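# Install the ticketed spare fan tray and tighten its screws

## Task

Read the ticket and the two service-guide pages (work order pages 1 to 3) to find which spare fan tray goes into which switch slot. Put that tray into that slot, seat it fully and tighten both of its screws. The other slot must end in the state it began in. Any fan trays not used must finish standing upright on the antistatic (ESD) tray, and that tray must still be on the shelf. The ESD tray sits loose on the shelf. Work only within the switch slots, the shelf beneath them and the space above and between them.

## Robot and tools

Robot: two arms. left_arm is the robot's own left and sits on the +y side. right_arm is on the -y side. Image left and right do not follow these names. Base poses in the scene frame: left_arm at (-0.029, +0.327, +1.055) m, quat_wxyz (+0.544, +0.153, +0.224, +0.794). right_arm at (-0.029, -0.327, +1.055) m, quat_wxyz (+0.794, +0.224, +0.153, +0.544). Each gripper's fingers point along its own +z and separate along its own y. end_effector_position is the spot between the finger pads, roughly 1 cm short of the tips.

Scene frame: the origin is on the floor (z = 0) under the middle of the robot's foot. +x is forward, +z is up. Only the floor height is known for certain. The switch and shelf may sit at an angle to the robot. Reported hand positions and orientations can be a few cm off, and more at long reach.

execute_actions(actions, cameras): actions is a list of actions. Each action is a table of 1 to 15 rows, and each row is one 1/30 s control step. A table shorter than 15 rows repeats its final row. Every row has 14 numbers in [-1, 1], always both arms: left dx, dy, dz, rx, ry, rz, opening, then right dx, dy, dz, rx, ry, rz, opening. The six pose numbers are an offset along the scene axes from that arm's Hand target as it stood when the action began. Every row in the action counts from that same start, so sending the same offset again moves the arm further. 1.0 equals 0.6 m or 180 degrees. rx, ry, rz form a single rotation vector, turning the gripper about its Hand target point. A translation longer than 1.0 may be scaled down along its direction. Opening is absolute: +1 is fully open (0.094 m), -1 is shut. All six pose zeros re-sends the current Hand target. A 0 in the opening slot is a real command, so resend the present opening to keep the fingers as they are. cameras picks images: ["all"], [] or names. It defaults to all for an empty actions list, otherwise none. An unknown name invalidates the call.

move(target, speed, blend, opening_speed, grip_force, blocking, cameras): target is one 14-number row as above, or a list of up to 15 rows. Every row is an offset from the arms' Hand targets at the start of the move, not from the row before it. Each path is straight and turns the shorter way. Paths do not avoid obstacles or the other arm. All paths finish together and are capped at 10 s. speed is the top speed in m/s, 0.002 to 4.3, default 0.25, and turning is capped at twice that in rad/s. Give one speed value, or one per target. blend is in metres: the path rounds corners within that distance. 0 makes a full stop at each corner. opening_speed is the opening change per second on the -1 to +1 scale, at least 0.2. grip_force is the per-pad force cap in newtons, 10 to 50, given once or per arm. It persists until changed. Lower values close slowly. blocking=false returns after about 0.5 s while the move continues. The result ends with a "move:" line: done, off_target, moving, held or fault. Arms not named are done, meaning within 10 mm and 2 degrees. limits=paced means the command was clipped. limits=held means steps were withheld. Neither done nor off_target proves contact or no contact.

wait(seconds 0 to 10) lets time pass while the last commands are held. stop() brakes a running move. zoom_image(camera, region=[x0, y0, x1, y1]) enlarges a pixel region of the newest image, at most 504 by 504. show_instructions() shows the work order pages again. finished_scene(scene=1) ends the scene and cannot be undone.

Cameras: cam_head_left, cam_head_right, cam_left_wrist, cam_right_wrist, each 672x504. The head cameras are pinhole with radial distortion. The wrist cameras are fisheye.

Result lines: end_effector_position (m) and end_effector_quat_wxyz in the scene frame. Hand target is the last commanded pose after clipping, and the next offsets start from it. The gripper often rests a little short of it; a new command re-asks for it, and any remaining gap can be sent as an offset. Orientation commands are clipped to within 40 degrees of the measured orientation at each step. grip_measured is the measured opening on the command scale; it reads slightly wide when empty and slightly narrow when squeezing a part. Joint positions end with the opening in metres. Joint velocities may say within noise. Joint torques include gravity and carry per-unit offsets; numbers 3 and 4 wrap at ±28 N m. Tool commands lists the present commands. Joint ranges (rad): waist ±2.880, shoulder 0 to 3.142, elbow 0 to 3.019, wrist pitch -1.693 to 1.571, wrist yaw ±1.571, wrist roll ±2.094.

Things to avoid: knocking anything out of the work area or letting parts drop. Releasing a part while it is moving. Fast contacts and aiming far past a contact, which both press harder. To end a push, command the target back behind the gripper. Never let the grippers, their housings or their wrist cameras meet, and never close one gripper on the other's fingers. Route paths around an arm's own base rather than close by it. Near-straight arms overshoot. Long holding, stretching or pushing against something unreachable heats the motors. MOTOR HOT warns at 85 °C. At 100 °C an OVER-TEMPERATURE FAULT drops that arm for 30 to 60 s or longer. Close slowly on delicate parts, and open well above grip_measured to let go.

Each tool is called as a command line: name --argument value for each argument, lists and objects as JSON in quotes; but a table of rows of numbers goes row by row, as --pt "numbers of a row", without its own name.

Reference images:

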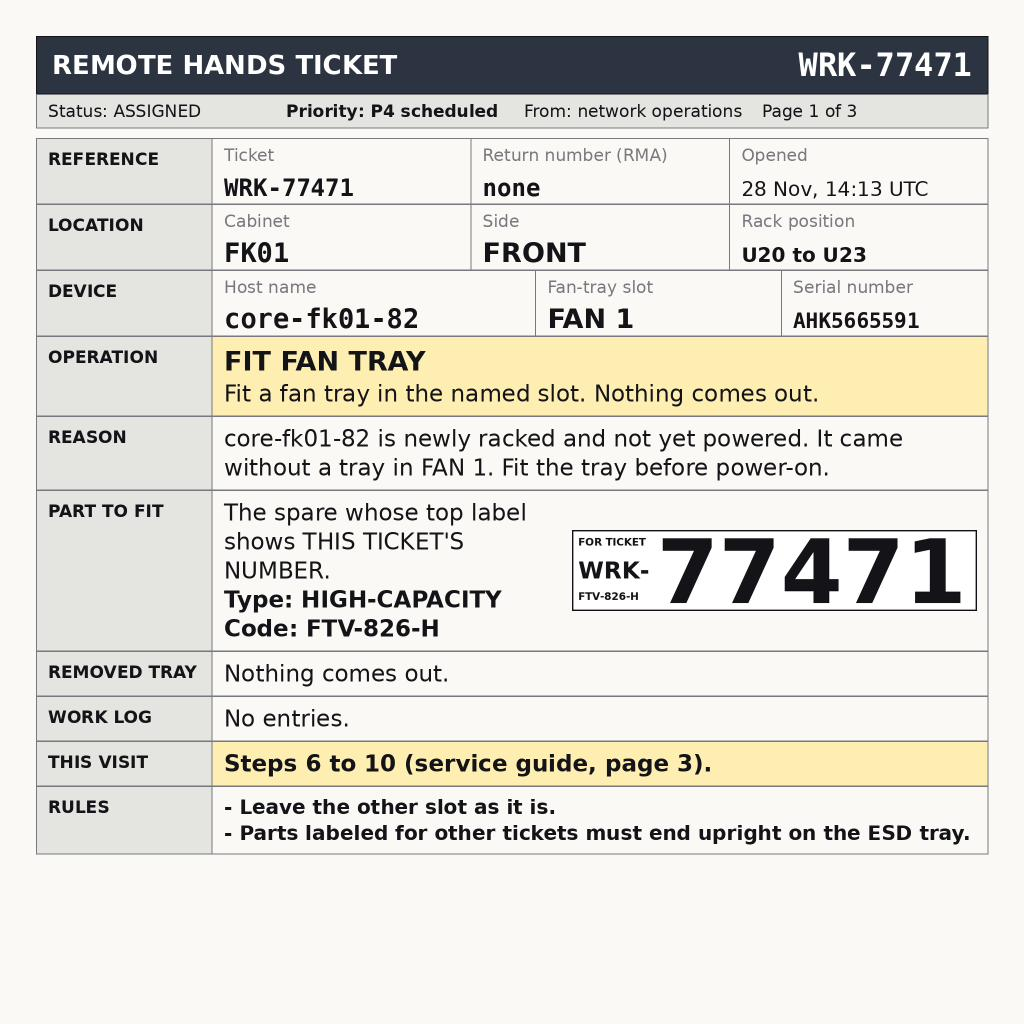

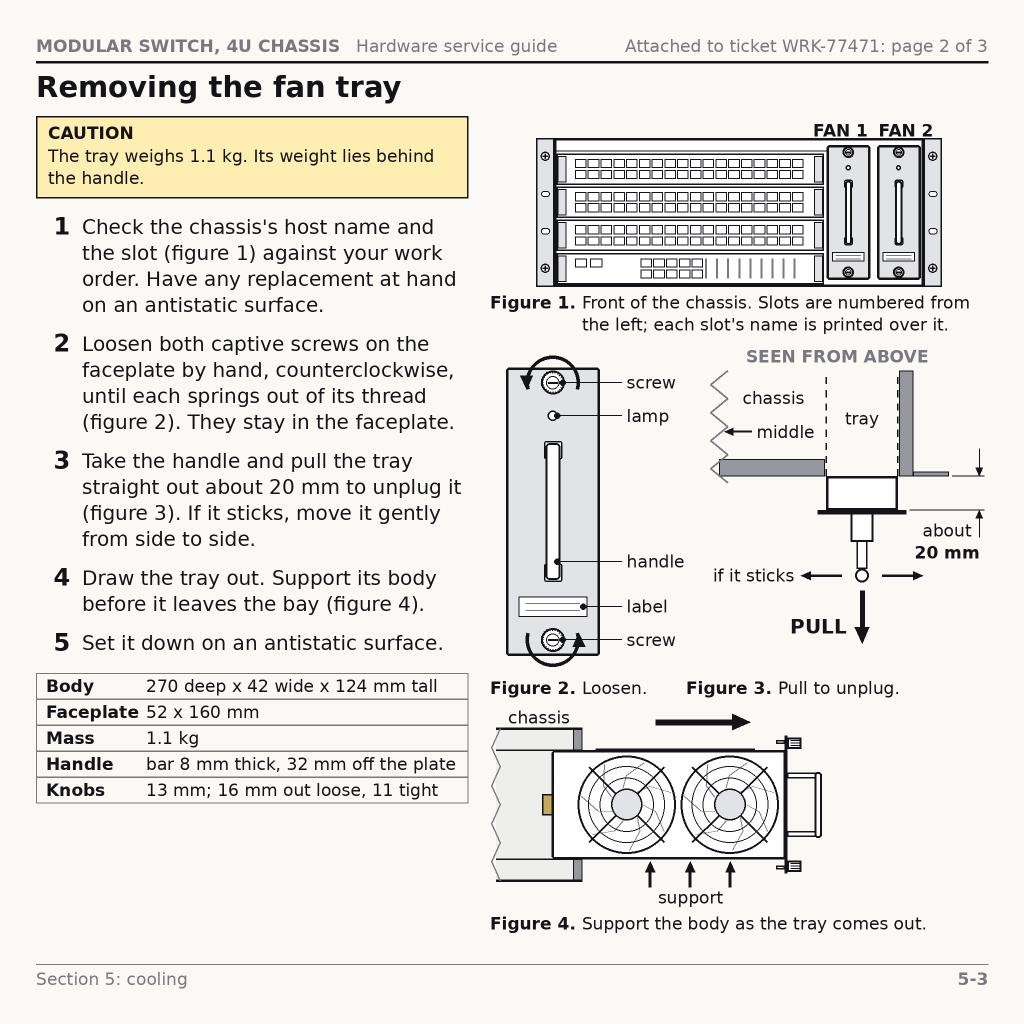

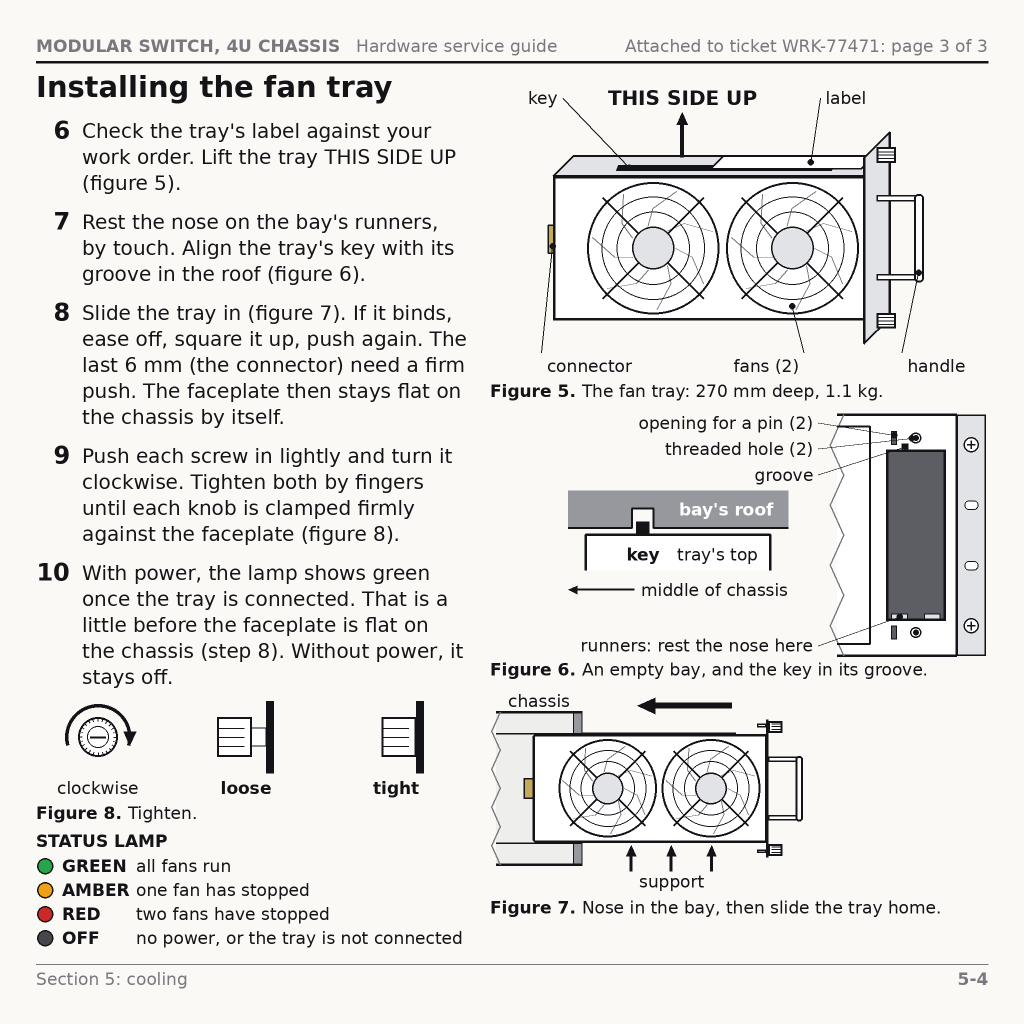

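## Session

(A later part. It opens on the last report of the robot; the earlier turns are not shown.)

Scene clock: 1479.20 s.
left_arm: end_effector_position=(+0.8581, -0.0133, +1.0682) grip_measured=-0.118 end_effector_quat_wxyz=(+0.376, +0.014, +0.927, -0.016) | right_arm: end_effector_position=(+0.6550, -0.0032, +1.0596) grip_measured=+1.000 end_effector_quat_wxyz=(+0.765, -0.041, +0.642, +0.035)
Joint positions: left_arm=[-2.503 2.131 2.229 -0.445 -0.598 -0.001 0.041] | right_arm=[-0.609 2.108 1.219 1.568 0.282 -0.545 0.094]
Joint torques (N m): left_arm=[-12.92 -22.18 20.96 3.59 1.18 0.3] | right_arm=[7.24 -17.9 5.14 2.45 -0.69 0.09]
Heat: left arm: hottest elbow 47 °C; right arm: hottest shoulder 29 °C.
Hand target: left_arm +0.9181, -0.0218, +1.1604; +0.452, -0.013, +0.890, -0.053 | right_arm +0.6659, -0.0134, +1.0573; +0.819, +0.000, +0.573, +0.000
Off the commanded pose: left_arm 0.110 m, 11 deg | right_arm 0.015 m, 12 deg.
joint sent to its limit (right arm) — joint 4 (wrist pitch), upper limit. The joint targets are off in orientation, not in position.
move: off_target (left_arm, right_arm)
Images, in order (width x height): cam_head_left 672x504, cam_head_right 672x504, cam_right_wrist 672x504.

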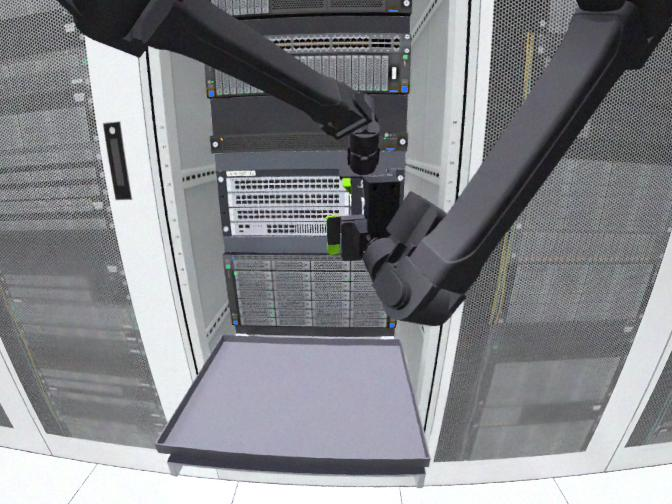

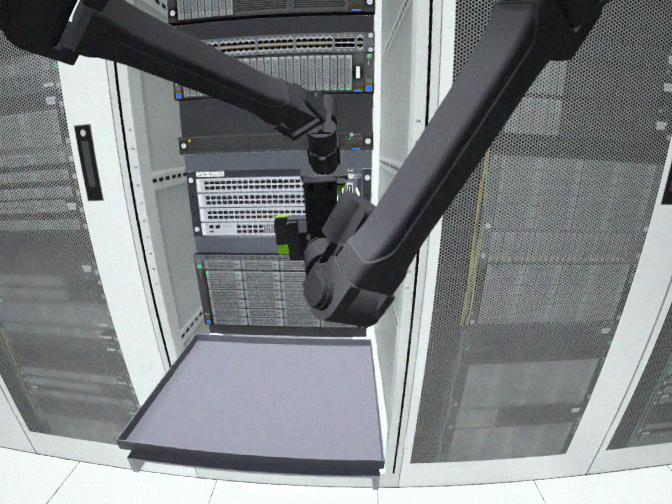

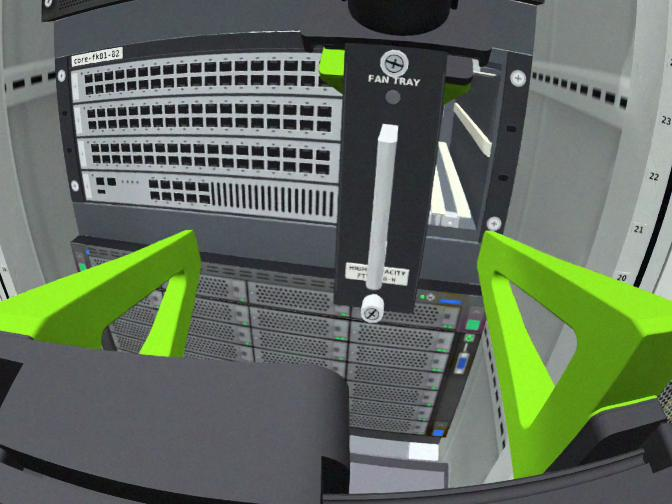

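move --target '[0,0,0,0,0,0,-0.35,0.102,-0.023,-0.04,0,0,0,1]' --cameras '["cam_right_wrist","cam_head_left","cam_head_right"]' --speed 0.08

Scene clock: 1495.87 s.
left_arm: end_effector_position=(+0.8581, -0.0133, +1.0682) grip_measured=-0.118 end_effector_quat_wxyz=(+0.376, +0.014, +0.927, -0.016) | right_arm: end_effector_position=(+0.7181, -0.0168, +1.0349) grip_measured=+1.000 end_effector_quat_wxyz=(+0.798, -0.021, +0.602, +0.012)
Joint positions: left_arm=[-2.503 2.131 2.229 -0.445 -0.598 -0.001 0.041] | right_arm=[-0.688 2.246 1.465 1.57 0.221 -0.536 0.094]
Joint torques (N m): left_arm=[-12.98 -22.18 20.96 3.59 1.18 0.3] | right_arm=[8.06 -20.37 5.94 2.35 -0.68 0.25]
Heat: left arm: hottest elbow 48 °C; right arm: hottest shoulder 30 °C.
Hand target: left_arm +0.9181, -0.0218, +1.1604; +0.452, -0.013, +0.890, -0.053 | right_arm +0.7271, -0.0271, +1.0331; +0.819, +0.000, +0.574, +0.000
Off the commanded pose: left_arm 0.110 m, 11 deg | right_arm 0.014 m, 5 deg.
joint sent to its limit (right arm) — joint 4 (wrist pitch), upper limit. The joint targets are off in orientation, not in position.
move: off_target (left_arm, right_arm)
Images, in order (width x height): cam_head_left 672x504, cam_head_right 672x504, cam_right_wrist 672x504.

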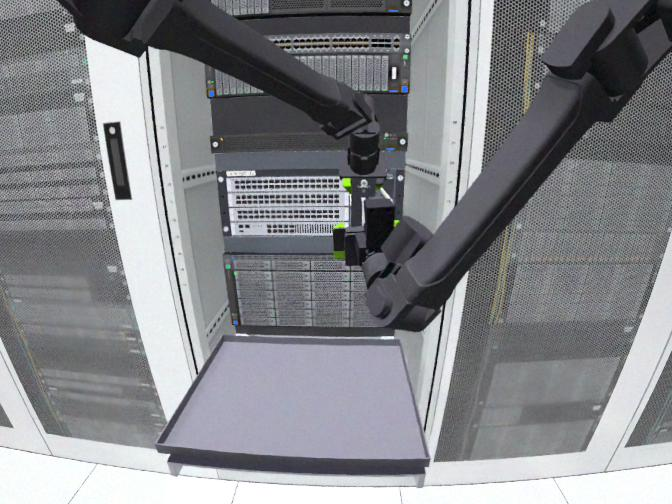

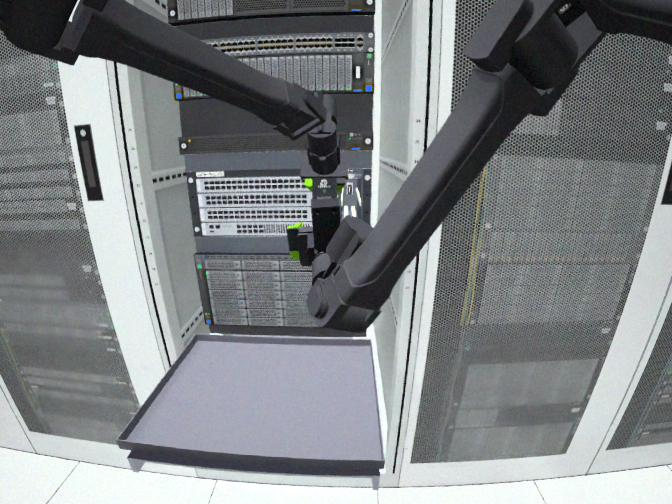

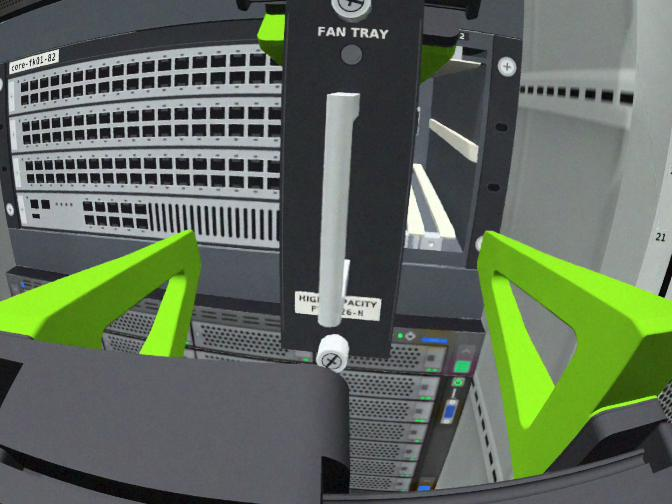

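move --pt "0 0 0 0 0 0 -0.35 0.03 0 0.0 0 0 0 1" --pt "0 0 0 0 0 0 -0.35 0.03 0 0.0 0 0 0 -1" --cameras '["cam_right_wrist","cam_head_left","cam_head_right"]' --speed 0.06 --opening_speed 0.7

Scene clock: 1508.53 s.
left_arm: end_effector_position=(+0.8587, -0.0133, +1.0681) grip_measured=-0.118 end_effector_quat_wxyz=(+0.376, +0.014, +0.927, -0.016) | right_arm: end_effector_position=(+0.7356, -0.0140, +1.0356) grip_measured=-0.852 end_effector_quat_wxyz=(+0.812, -0.006, +0.584, +0.018)
Joint positions: left_arm=[-2.503 2.133 2.233 -0.447 -0.598 -0.001 0.041] | right_arm=[-0.697 2.29 1.557 1.57 0.207 -0.514 0.007]
Joint torques (N m): left_arm=[-12.92 -22.12 20.72 3.55 1.17 0.3] | right_arm=[8.06 -21.07 6.13 2.32 -0.47 0.01]
Heat: left arm: hottest elbow 48 °C; right arm: hottest shoulder 31 °C.
Hand target: left_arm +0.9182, -0.0217, +1.1602; +0.452, -0.013, +0.890, -0.053 | right_arm +0.7451, -0.0271, +1.0335; +0.819, +0.000, +0.573, +0.000
Off the commanded pose: left_arm 0.110 m, 11 deg | right_arm 0.016 m, 3 deg.
joint sent to its limit (right arm) — joint 4 (wrist pitch), upper limit. The joint targets still meet the commanded pose.
move: off_target (left_arm, right_arm); target 2's new opening was sent with right_arm's hand 0.016 m and 2 deg from that target
Images, in order (width x height): cam_head_left 672x504, cam_head_right 672x504, cam_right_wrist 672x504.

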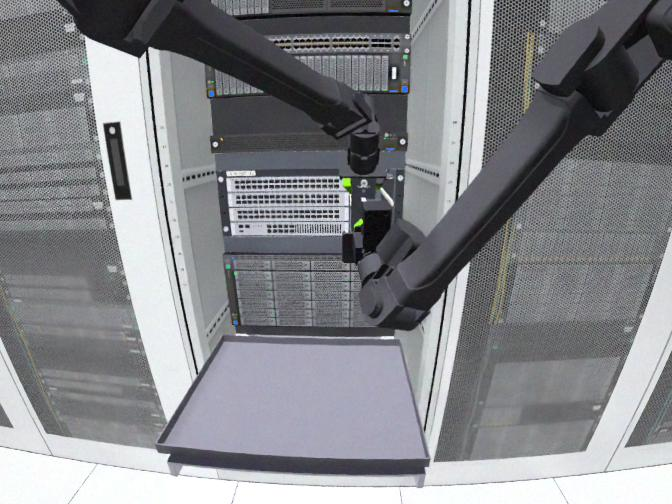

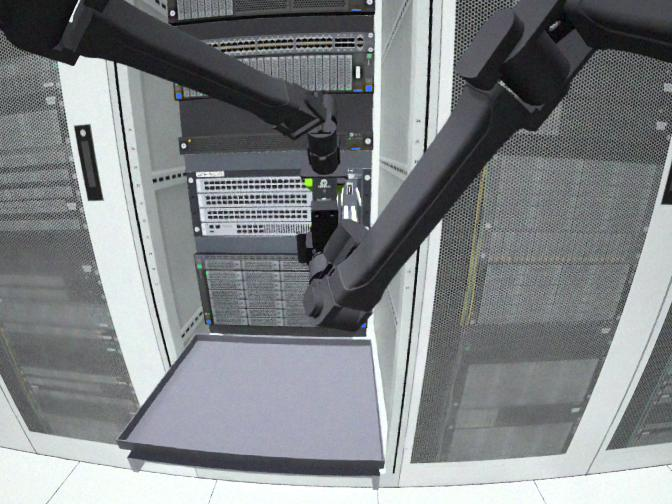

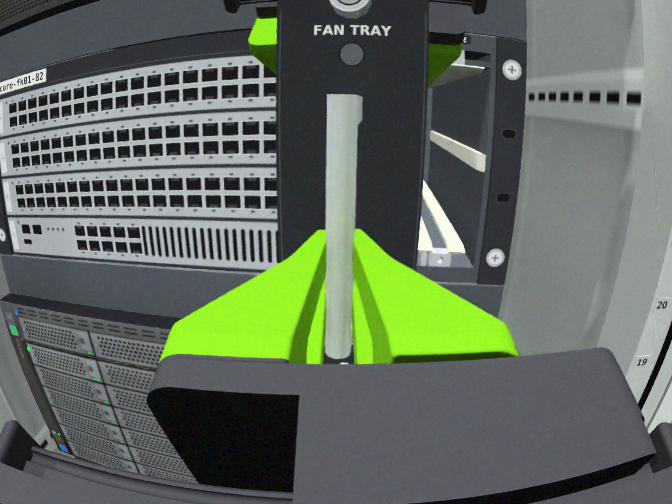

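move --pt "-0.07 0 -0.03 0 0 0 -0.35 0.01 0 0.035 0 0 0 -1" --pt "-0.07 0 -0.03 0 0 0 0.5 0.01 0 0.035 0 0 0 -1" --cameras '["cam_right_wrist","cam_left_wrist"]' --speed 0.06 --opening_speed 0.7

Scene clock: 1519.47 s.
left_arm: end_effector_position=(+0.8690, -0.0138, +1.1048) grip_measured=+0.497 end_effector_quat_wxyz=(+0.429, -0.002, +0.903, -0.037) | right_arm: end_effector_position=(+0.7360, -0.0148, +1.0356) grip_measured=-0.852 end_effector_quat_wxyz=(+0.811, -0.005, +0.585, +0.017)
Joint positions: left_arm=[-2.513 2.082 2.168 -0.293 -0.58 0.032 0.07] | right_arm=[-0.697 2.289 1.557 1.57 0.212 -0.515 0.007]
Joint torques (N m): left_arm=[-12.98 -21.71 11.79 2.13 0.17 -0.06] | right_arm=[8.76 -24.29 5.33 1.25 -0.4 -0.07]
Heat: left arm: hottest elbow 49 °C; right arm: hottest shoulder 31 °C.
Hand target: left_arm +0.8761, -0.0219, +1.1424; +0.452, -0.013, +0.890, -0.053 | right_arm +0.7510, -0.0270, +1.0543; +0.819, +0.000, +0.573, +0.000
Off the commanded pose: left_arm 0.039 m, 4 deg | right_arm 0.027 m, 3 deg.
move: off_target (left_arm, right_arm); target 2's new opening was sent with left_arm's hand 0.076 m and 9 deg from that target
Images, in order (width x height): cam_left_wrist 672x504, cam_right_wrist 672x504.

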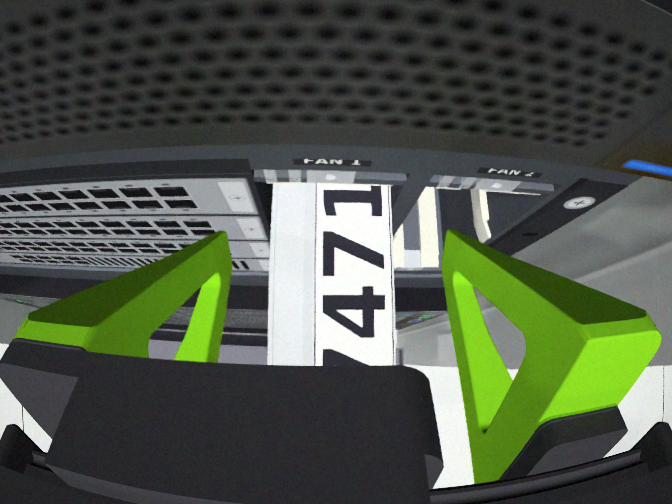

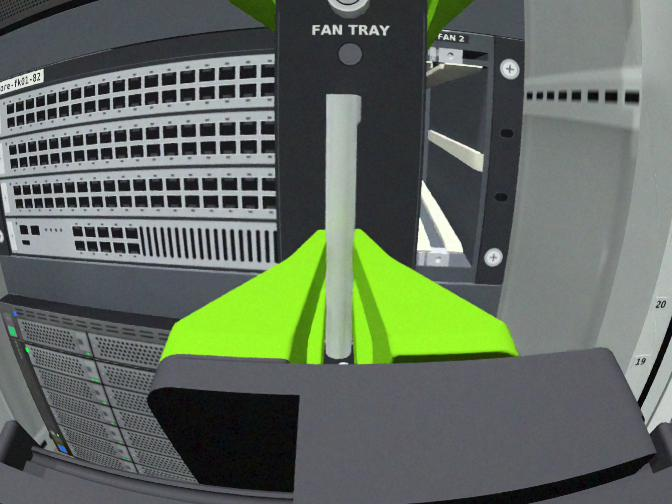

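move --pt "-0.02 0 0.1 0 0 0 0.6 0.0 0 0.0 0 0 0 -1" --pt "-0.3 0.15 0.17 0 0 0 0.6 0.0 0 0.0 0 0 0 -1" --cameras '["cam_right_wrist","cam_left_wrist","cam_head_left"]' --speed 0.15 --blend 0.02

Scene clock: 1533.57 s.
left_arm: end_effector_position=(+0.6970, +0.0719, +1.2250) grip_measured=+0.598 end_effector_quat_wxyz=(+0.438, -0.003, +0.898, -0.040) | right_arm: end_effector_position=(+0.7360, -0.0148, +1.0356) grip_measured=-0.852 end_effector_quat_wxyz=(+0.811, -0.005, +0.585, +0.017)
Joint positions: left_arm=[-2.624 1.468 1.408 -0.137 -0.682 0.015 0.075] | right_arm=[-0.697 2.289 1.557 1.57 0.212 -0.515 0.007]
Joint torques (N m): left_arm=[-8.7 -14.27 9.28 2.19 -0.02 -0.08] | right_arm=[8.82 -24.29 5.31 1.25 -0.4 -0.07]
Heat: left arm: hottest elbow 47 °C; right arm: hottest shoulder 30 °C.
Hand target: left_arm +0.6962, +0.0682, +1.2444; +0.452, -0.013, +0.890, -0.053 | right_arm +0.7510, -0.0270, +1.0543; +0.819, +0.000, +0.573, +0.000
Off the commanded pose: left_arm 0.020 m, 3 deg | right_arm 0.027 m, 3 deg.
move: off_target (left_arm, right_arm)
Images, in order (width x height): cam_head_left 672x504, cam_left_wrist 672x504, cam_right_wrist 672x504.

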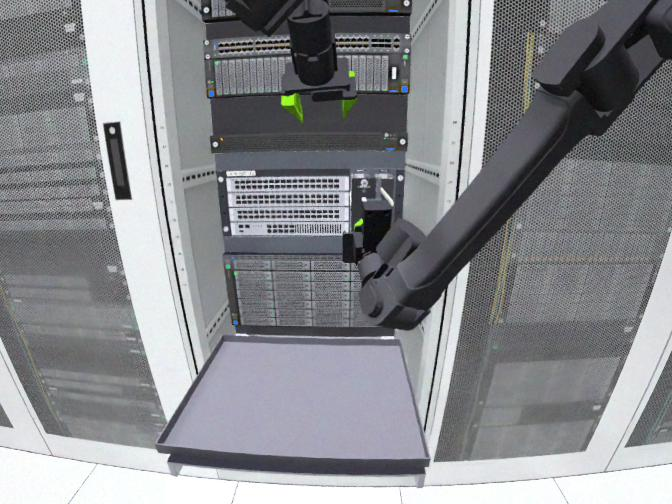

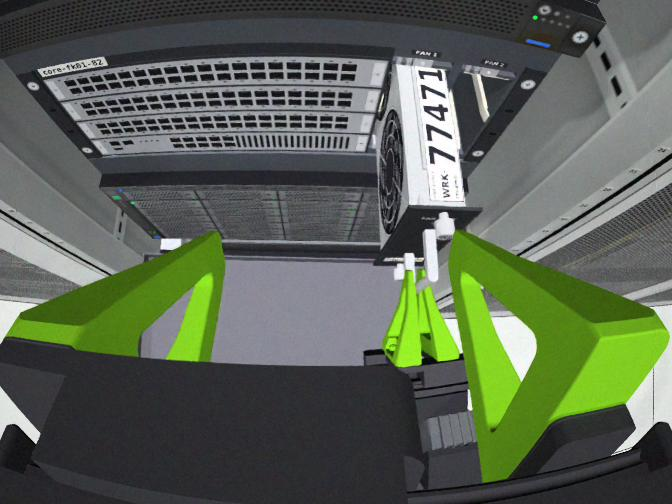

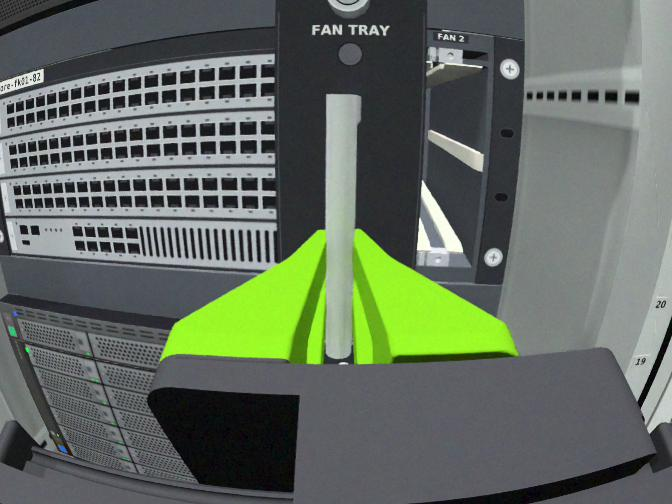

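move --target '[0,0,0,0,0,0,0.6,0.15,0,0.0,0,0,0,-1]' --cameras '["cam_right_wrist","cam_left_wrist"]' --speed 0.05

Scene clock: 1540.83 s.
left_arm: end_effector_position=(+0.6970, +0.0719, +1.2250) grip_measured=+0.598 end_effector_quat_wxyz=(+0.438, -0.003, +0.898, -0.040) | right_arm: end_effector_position=(+0.8223, -0.0149, +1.0414) grip_measured=-0.852 end_effector_quat_wxyz=(+0.809, -0.005, +0.588, +0.012)
Joint positions: left_arm=[-2.624 1.468 1.408 -0.137 -0.682 0.015 0.075] | right_arm=[-0.737 2.358 1.85 1.334 0.191 -0.491 0.007]
Joint torques (N m): left_arm=[-8.76 -14.27 9.29 2.19 -0.02 -0.08] | right_arm=[8.94 -24.47 9.37 1.24 -0.81 0.03]
Heat: left arm: hottest elbow 46 °C; right arm: hottest shoulder 31 °C.
Hand target: left_arm +0.6962, +0.0682, +1.2444; +0.452, -0.013, +0.890, -0.053 | right_arm +0.8411, -0.0270, +1.0542; +0.819, +0.000, +0.574, +0.000
Off the commanded pose: left_arm 0.020 m, 3 deg | right_arm 0.026 m, 3 deg.
move: off_target (left_arm, right_arm)
Images, in order (width x height): cam_left_wrist 672x504, cam_right_wrist 672x504.

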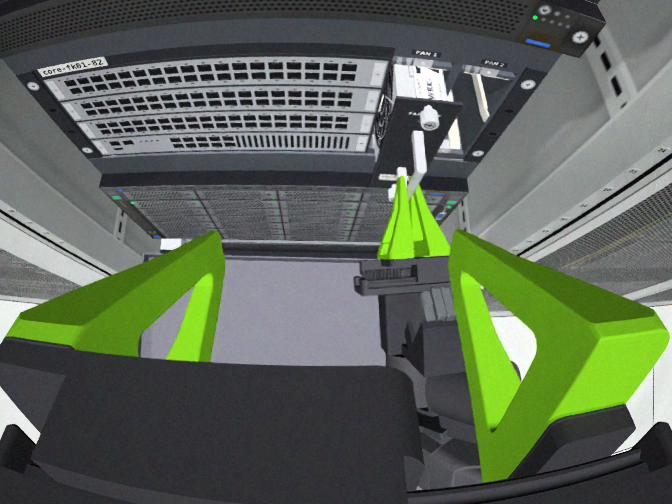

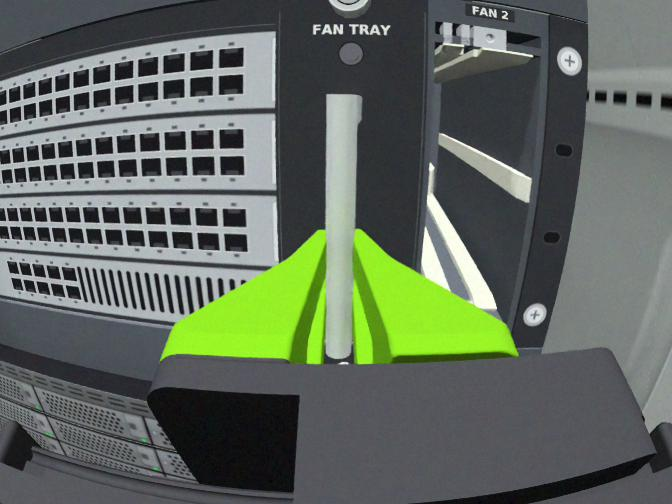

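move --target '[0,0,0,0,0,0,0.6,0.1,0,-0.005,0,0,0,-1]' --cameras '["cam_right_wrist","cam_left_wrist"]' --speed 0.04

Scene clock: 1546.07 s.
left_arm: end_effector_position=(+0.6970, +0.0719, +1.2250) grip_measured=+0.598 end_effector_quat_wxyz=(+0.438, -0.003, +0.898, -0.040) | right_arm: end_effector_position=(+0.8674, -0.0166, +1.0418) grip_measured=-0.852 end_effector_quat_wxyz=(+0.815, +0.003, +0.579, +0.010)
Joint positions: left_arm=[-2.624 1.468 1.408 -0.137 -0.682 0.015 0.075] | right_arm=[-0.759 2.446 2.075 1.222 0.181 -0.474 0.007]
Joint torques (N m): left_arm=[-8.7 -14.27 9.29 2.21 -0.02 -0.08] | right_arm=[8.82 -24.88 13.44 -1.39 -1.17 0.09]
Heat: left arm: hottest elbow 45 °C; right arm: hottest shoulder 31 °C.
Hand target: left_arm +0.6962, +0.0682, +1.2444; +0.452, -0.013, +0.890, -0.053 | right_arm +0.9011, -0.0271, +1.0515; +0.819, +0.000, +0.573, +0.000
Off the commanded pose: left_arm 0.020 m, 3 deg | right_arm 0.036 m, 1 deg.
move: off_target (left_arm, right_arm)
Images, in order (width x height): cam_left_wrist 672x504, cam_right_wrist 672x504.

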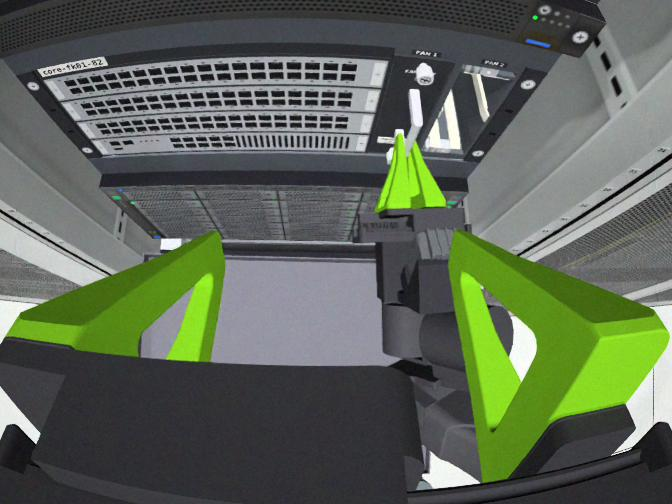

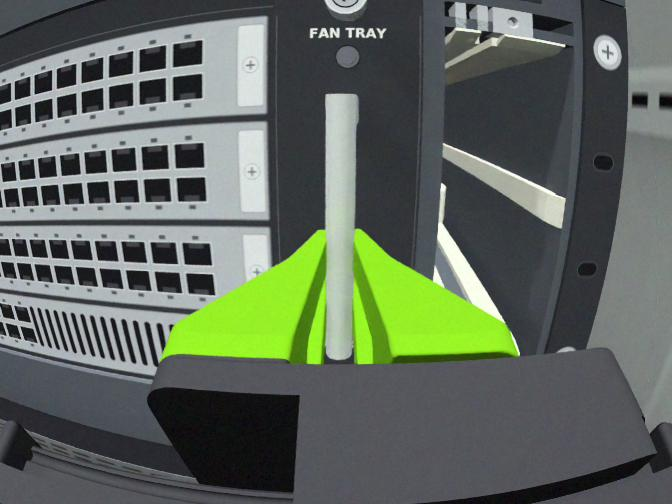

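move --target '[0,0,0,0,0,0,0.6,0.12,0,-0.01,0,0,0,-1]' --cameras '["cam_right_wrist","cam_left_wrist"]' --speed 0.05

zoom_image --camera "cam_left_wrist" --region '[360, 30, 480, 200]'

Scene clock: 1553.40 s.
left_arm: end_effector_position=(+0.6970, +0.0719, +1.2250) grip_measured=+0.598 end_effector_quat_wxyz=(+0.438, -0.003, +0.898, -0.040) | right_arm: end_effector_position=(+0.8859, -0.0183, +1.0412) grip_measured=-0.872 end_effector_quat_wxyz=(+0.835, +0.015, +0.551, -0.005)
Joint positions: left_arm=[-2.624 1.468 1.408 -0.137 -0.682 0.015 0.075] | right_arm=[-0.769 2.553 2.273 1.209 0.175 -0.491 0.006]
Joint torques (N m): left_arm=[-8.7 -14.27 9.29 2.19 -0.02 -0.08] | right_arm=[7.59 -26.58 17.01 -7.6 -1.68 0.51]
Heat: left arm: hottest elbow 44 °C; right arm: hottest shoulder 32 °C.
Hand target: left_arm +0.6962, +0.0682, +1.2444; +0.452, -0.013, +0.890, -0.053 | right_arm +0.9731, -0.0272, +1.0452; +0.819, +0.000, +0.573, +0.000
Off the commanded pose: left_arm 0.020 m, 3 deg | right_arm 0.088 m, 4 deg.
move: off_target (left_arm, right_arm)
Images, in order (width x height): cam_left_wrist 672x504, cam_right_wrist 672x504.

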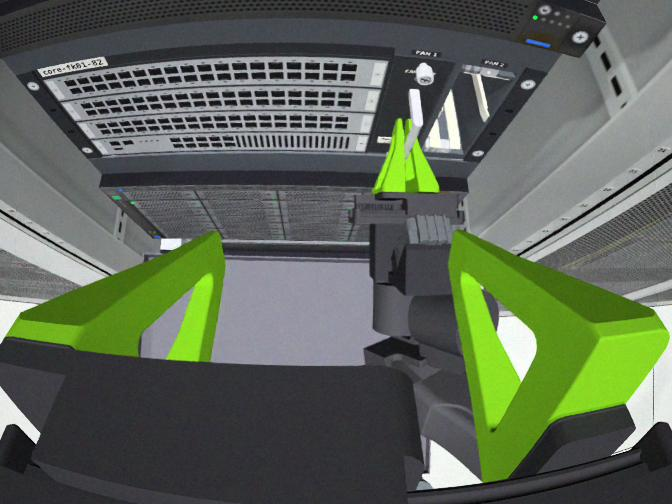

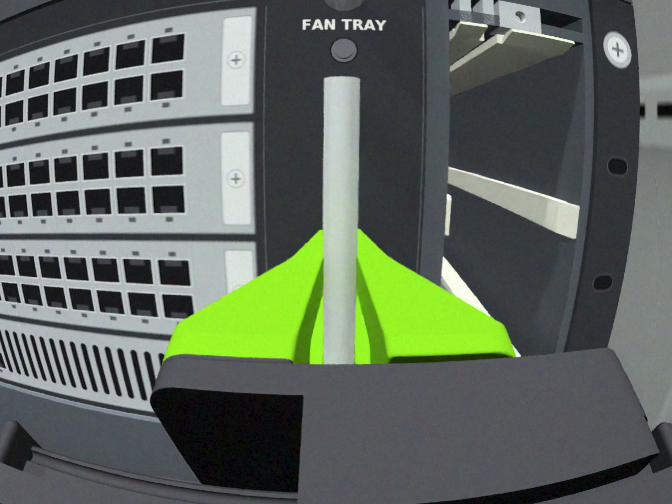

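Scaled by 2.965 from the camera's 672x504 image, which has a finer 960x720 frame.

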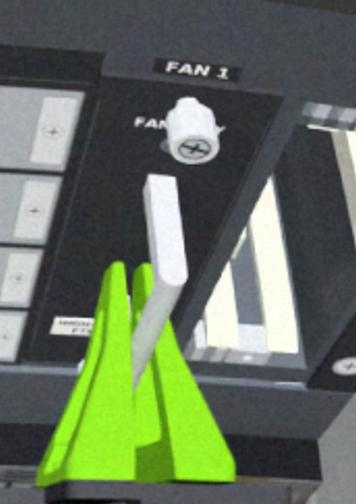

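move --target '[0,0,0,0,0,0,0.6,0.15,0,0,0,0,0,-1]' --cameras '["cam_right_wrist","cam_left_wrist"]' --speed 0.08

zoom_image --camera "cam_left_wrist" --region '[360, 30, 480, 200]'

Scene clock: 1563.27 s.
left_arm: end_effector_position=(+0.6970, +0.0719, +1.2250) grip_measured=+0.598 end_effector_quat_wxyz=(+0.438, -0.003, +0.898, -0.040) | right_arm: end_effector_position=(+0.8868, -0.0186, +1.0416) grip_measured=-0.872 end_effector_quat_wxyz=(+0.839, +0.016, +0.543, -0.005)
Joint positions: left_arm=[-2.624 1.468 1.408 -0.137 -0.682 0.015 0.075] | right_arm=[-0.77 2.569 2.3 1.214 0.168 -0.491 0.006]
Joint torques (N m): left_arm=[-8.76 -14.27 9.28 2.21 -0.02 -0.08] | right_arm=[5.19 -28.22 20.26 -11.56 -2.14 0.77]
Heat: left arm: hottest elbow 43 °C; right arm: hottest shoulder 34 °C.
Hand target: left_arm +0.6962, +0.0682, +1.2444; +0.452, -0.013, +0.890, -0.053 | right_arm +1.0631, -0.0271, +1.0454; +0.819, +0.000, +0.573, +0.000
Off the commanded pose: left_arm 0.020 m, 3 deg | right_arm 0.177 m, 5 deg.
move: off_target (left_arm, right_arm)
Images, in order (width x height): cam_left_wrist 672x504, cam_right_wrist 672x504.

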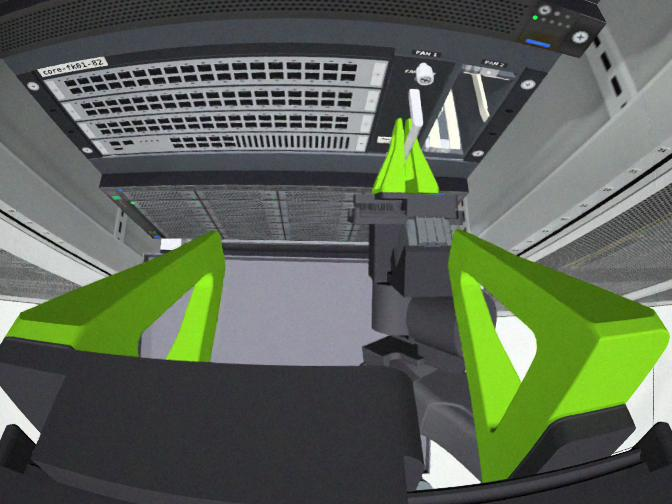

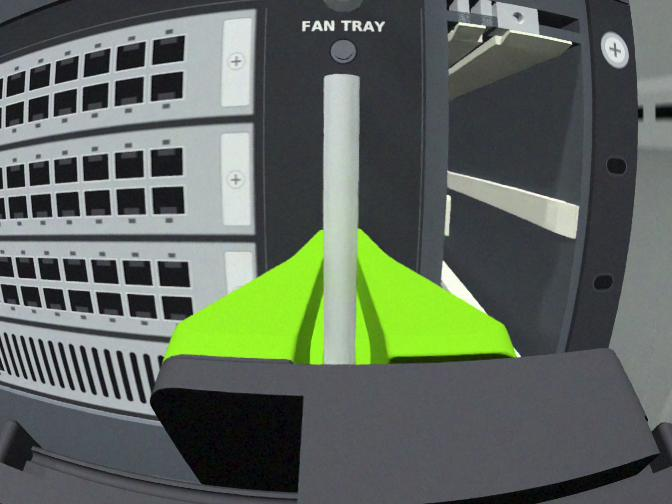

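Scaled by 2.965 from the camera's 672x504 image, which has a finer 960x720 frame.

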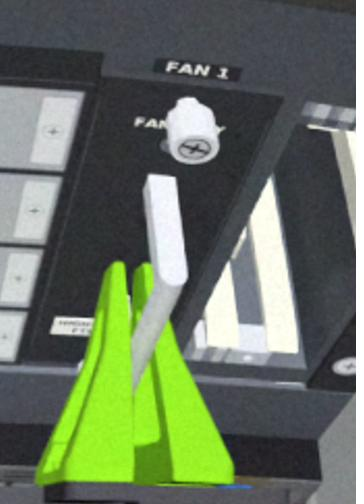

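move --pt "0 0.2 -0.05 -0.0505 -0.1541 -0.3072 0.6 -0.2 0 0 0 0 0 -1" --pt "0.006 0.253 -0.24 -0.0505 -0.1541 -0.3072 0.6 -0.2 0 0 0 0 0 -1" --cameras '["cam_right_wrist","cam_left_wrist","cam_head_left"]' --speed 0.25 --blend 0.03

Scene clock: 1585.83 s.
left_arm: end_effector_position=(+0.6807, +0.2133, +1.0757) grip_measured=+0.598 end_effector_quat_wxyz=(+0.540, +0.367, +0.676, -0.342) | right_arm: end_effector_position=(+0.8861, -0.0182, +1.0407) grip_measured=-0.872 end_effector_quat_wxyz=(+0.834, +0.003, +0.551, +0.000)
Joint positions: left_arm=[-1.95 1.573 1.193 0.231 0.972 0.603 0.075] | right_arm=[-0.774 2.541 2.253 1.202 0.151 -0.489 0.006]
Joint torques (N m): left_arm=[-2.9 -16.26 10.48 2.02 0.53 0.01] | right_arm=[8.7 -26.46 14.78 -5.41 -0.3 0.38]
Heat: left arm: hottest elbow 41 °C; right arm: hottest elbow 40 °C.
Hand target: left_arm +0.6997, +0.2201, +1.1005; +0.566, +0.376, +0.658, -0.323 | right_arm +0.9431, -0.0271, +1.0454; +0.819, +0.000, +0.573, +0.000
Off the commanded pose: left_arm 0.032 m, 4 deg | right_arm 0.058 m, 3 deg.
move: off_target (left_arm, right_arm)
Images, in order (width x height): cam_head_left 672x504, cam_left_wrist 672x504, cam_right_wrist 672x504.

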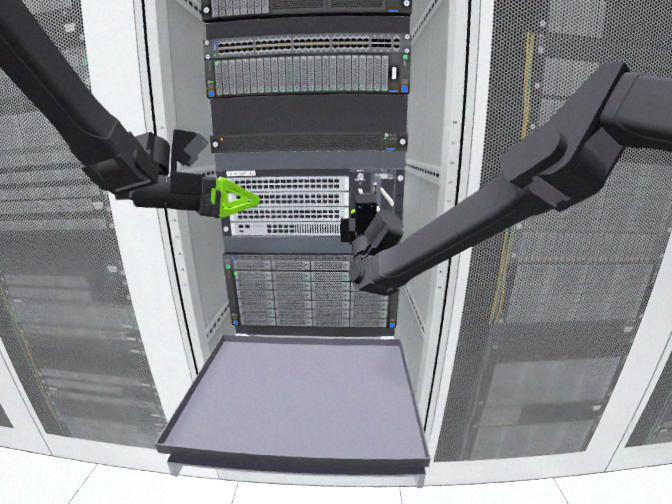

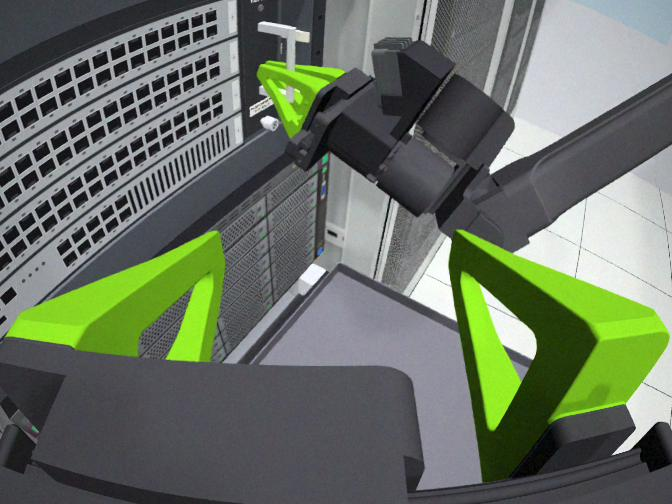

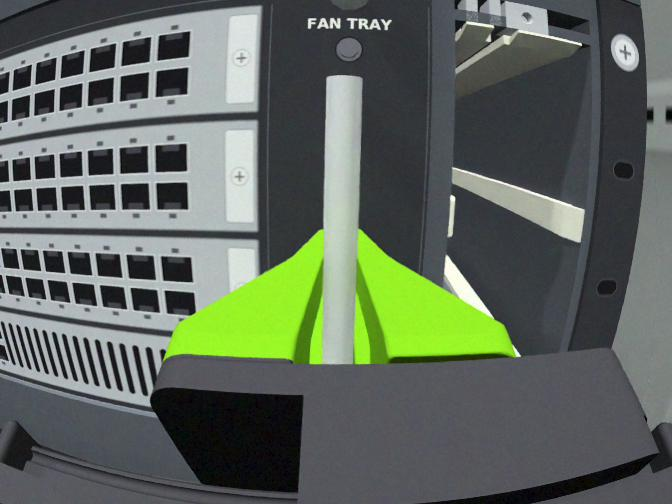

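zoom_image --camera "cam_left_wrist" --region '[210, 0, 350, 150]'

Scaled by 3.360 from the camera's 672x504 image, which has a finer 960x720 frame.

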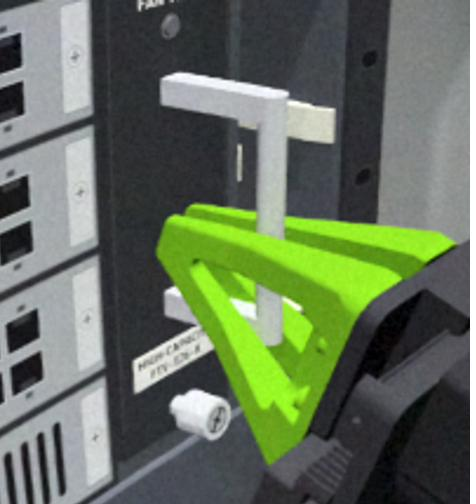

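move --target '[0.08,-0.08,0.0,-0.094,-0.0555,0,0.6,0,0,0,0,0,0,-1]' --cameras '["cam_left_wrist"]' --speed 0.2

zoom_image --camera "cam_left_wrist" --region '[220, 20, 420, 220]'

Scene clock: 1604.73 s.
left_arm: end_effector_position=(+0.7348, +0.1778, +1.0805) grip_measured=+0.598 end_effector_quat_wxyz=(-0.653, -0.309, -0.572, +0.389) | right_arm: end_effector_position=(+0.8861, -0.0182, +1.0407) grip_measured=-0.872 end_effector_quat_wxyz=(+0.834, +0.003, +0.551, +0.000)
Joint positions: left_arm=[-1.997 1.839 1.342 0.941 1.037 0.125 0.075] | right_arm=[-0.774 2.541 2.253 1.202 0.151 -0.489 0.006]
Joint torques (N m): left_arm=[-5.71 -16.79 10.19 2.25 0.04 -0.12] | right_arm=[8.76 -26.52 14.74 -5.42 -0.28 0.39]
Heat: left arm: hottest elbow 39 °C; right arm: hottest elbow 37 °C.
Hand target: left_arm +0.7477, +0.1720, +1.1002; +0.670, +0.315, +0.552, -0.383 | right_arm +0.9431, -0.0271, +1.0454; +0.819, +0.000, +0.573, +0.000
Off the commanded pose: left_arm 0.024 m, 3 deg | right_arm 0.058 m, 3 deg.
move: off_target (left_arm, right_arm)
Images, in order (width x height): cam_left_wrist 672x504.

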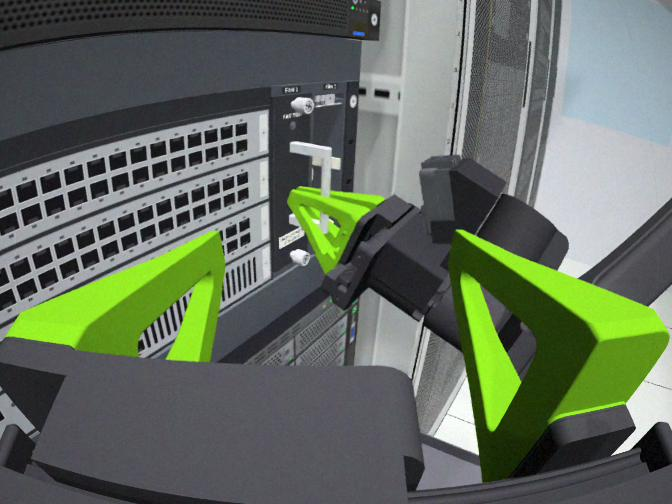

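Scaled by 2.520 from the camera's 672x504 image, which has a finer 960x720 frame.

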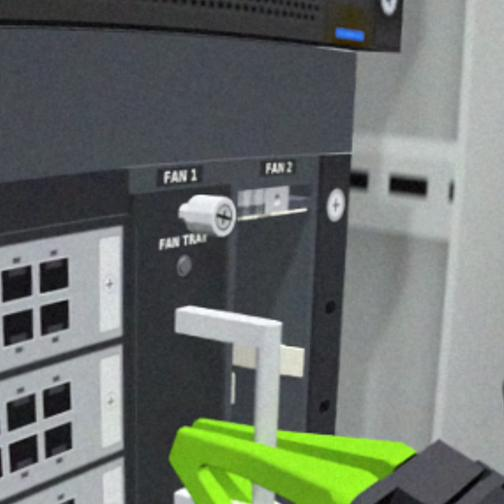

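zoom_image --camera "cam_left_wrist" --region '[265, 80, 325, 140]'

zoom_image --camera "cam_left_wrist" --region '[265, 210, 325, 290]'

Scaled by 8.400 from the camera's 672x504 image, which has a finer 960x720 frame.

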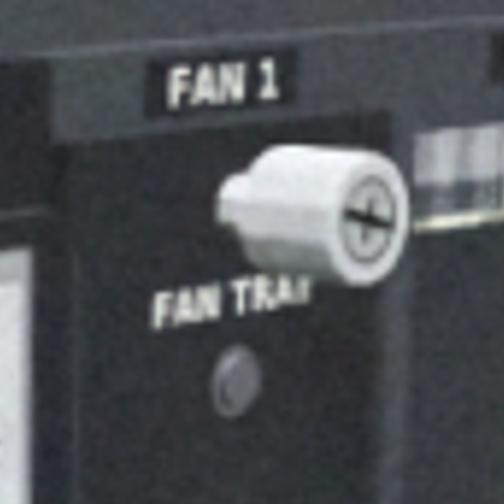

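Scaled by 6.300 from the camera's 672x504 image, which has a finer 960x720 frame.

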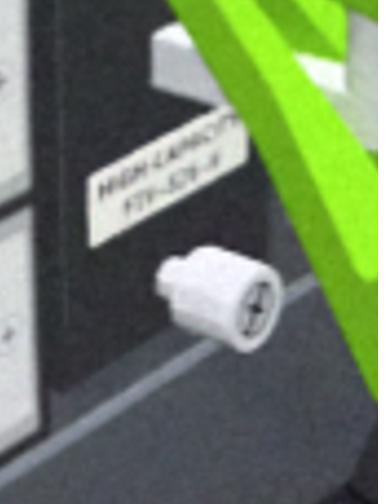

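move --pt "0 -0.05 0.15 0.1 0.1 0.1 0.6 0 0 0 0 0 0 -1" --cameras '["cam_left_wrist"]' --speed 0.25

Scene clock: 1630.90 s.
left_arm: end_effector_position=(+0.7400, +0.1422, +1.1652) grip_measured=+0.598 end_effector_quat_wxyz=(+0.555, +0.260, +0.755, -0.232) | right_arm: end_effector_position=(+0.8861, -0.0182, +1.0407) grip_measured=-0.872 end_effector_quat_wxyz=(+0.834, +0.003, +0.551, +0.000)
Joint positions: left_arm=[-2.206 1.488 1.28 0.202 0.39 0.421 0.075] | right_arm=[-0.774 2.541 2.253 1.202 0.151 -0.489 0.006]
Joint torques (N m): left_arm=[-5.77 -16.26 10.96 1.31 0.23 0.08] | right_arm=[8.7 -26.52 14.76 -5.42 -0.29 0.39]
Heat: left arm: hottest shoulder 37 °C; right arm: hottest elbow 36 °C.
Hand target: left_arm +0.7477, +0.1420, +1.1905; +0.571, +0.263, +0.744, -0.228 | right_arm +0.9431, -0.0271, +1.0454; +0.819, +0.000, +0.573, +0.000
Off the commanded pose: left_arm 0.026 m, 2 deg | right_arm 0.058 m, 3 deg.
move: off_target (left_arm, right_arm)
Images, in order (width x height): cam_left_wrist 672x504.

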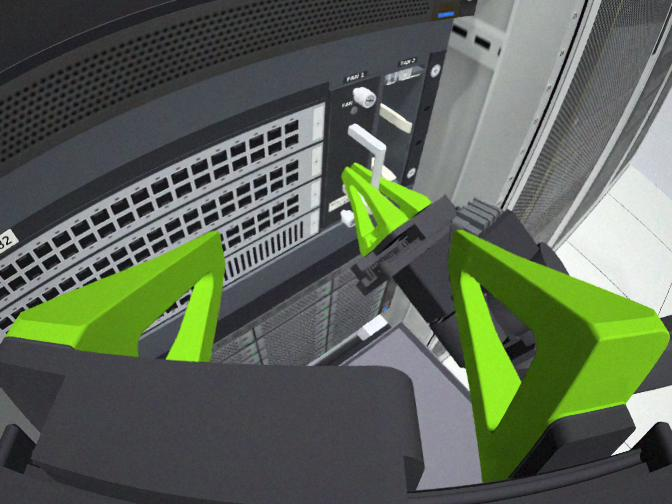

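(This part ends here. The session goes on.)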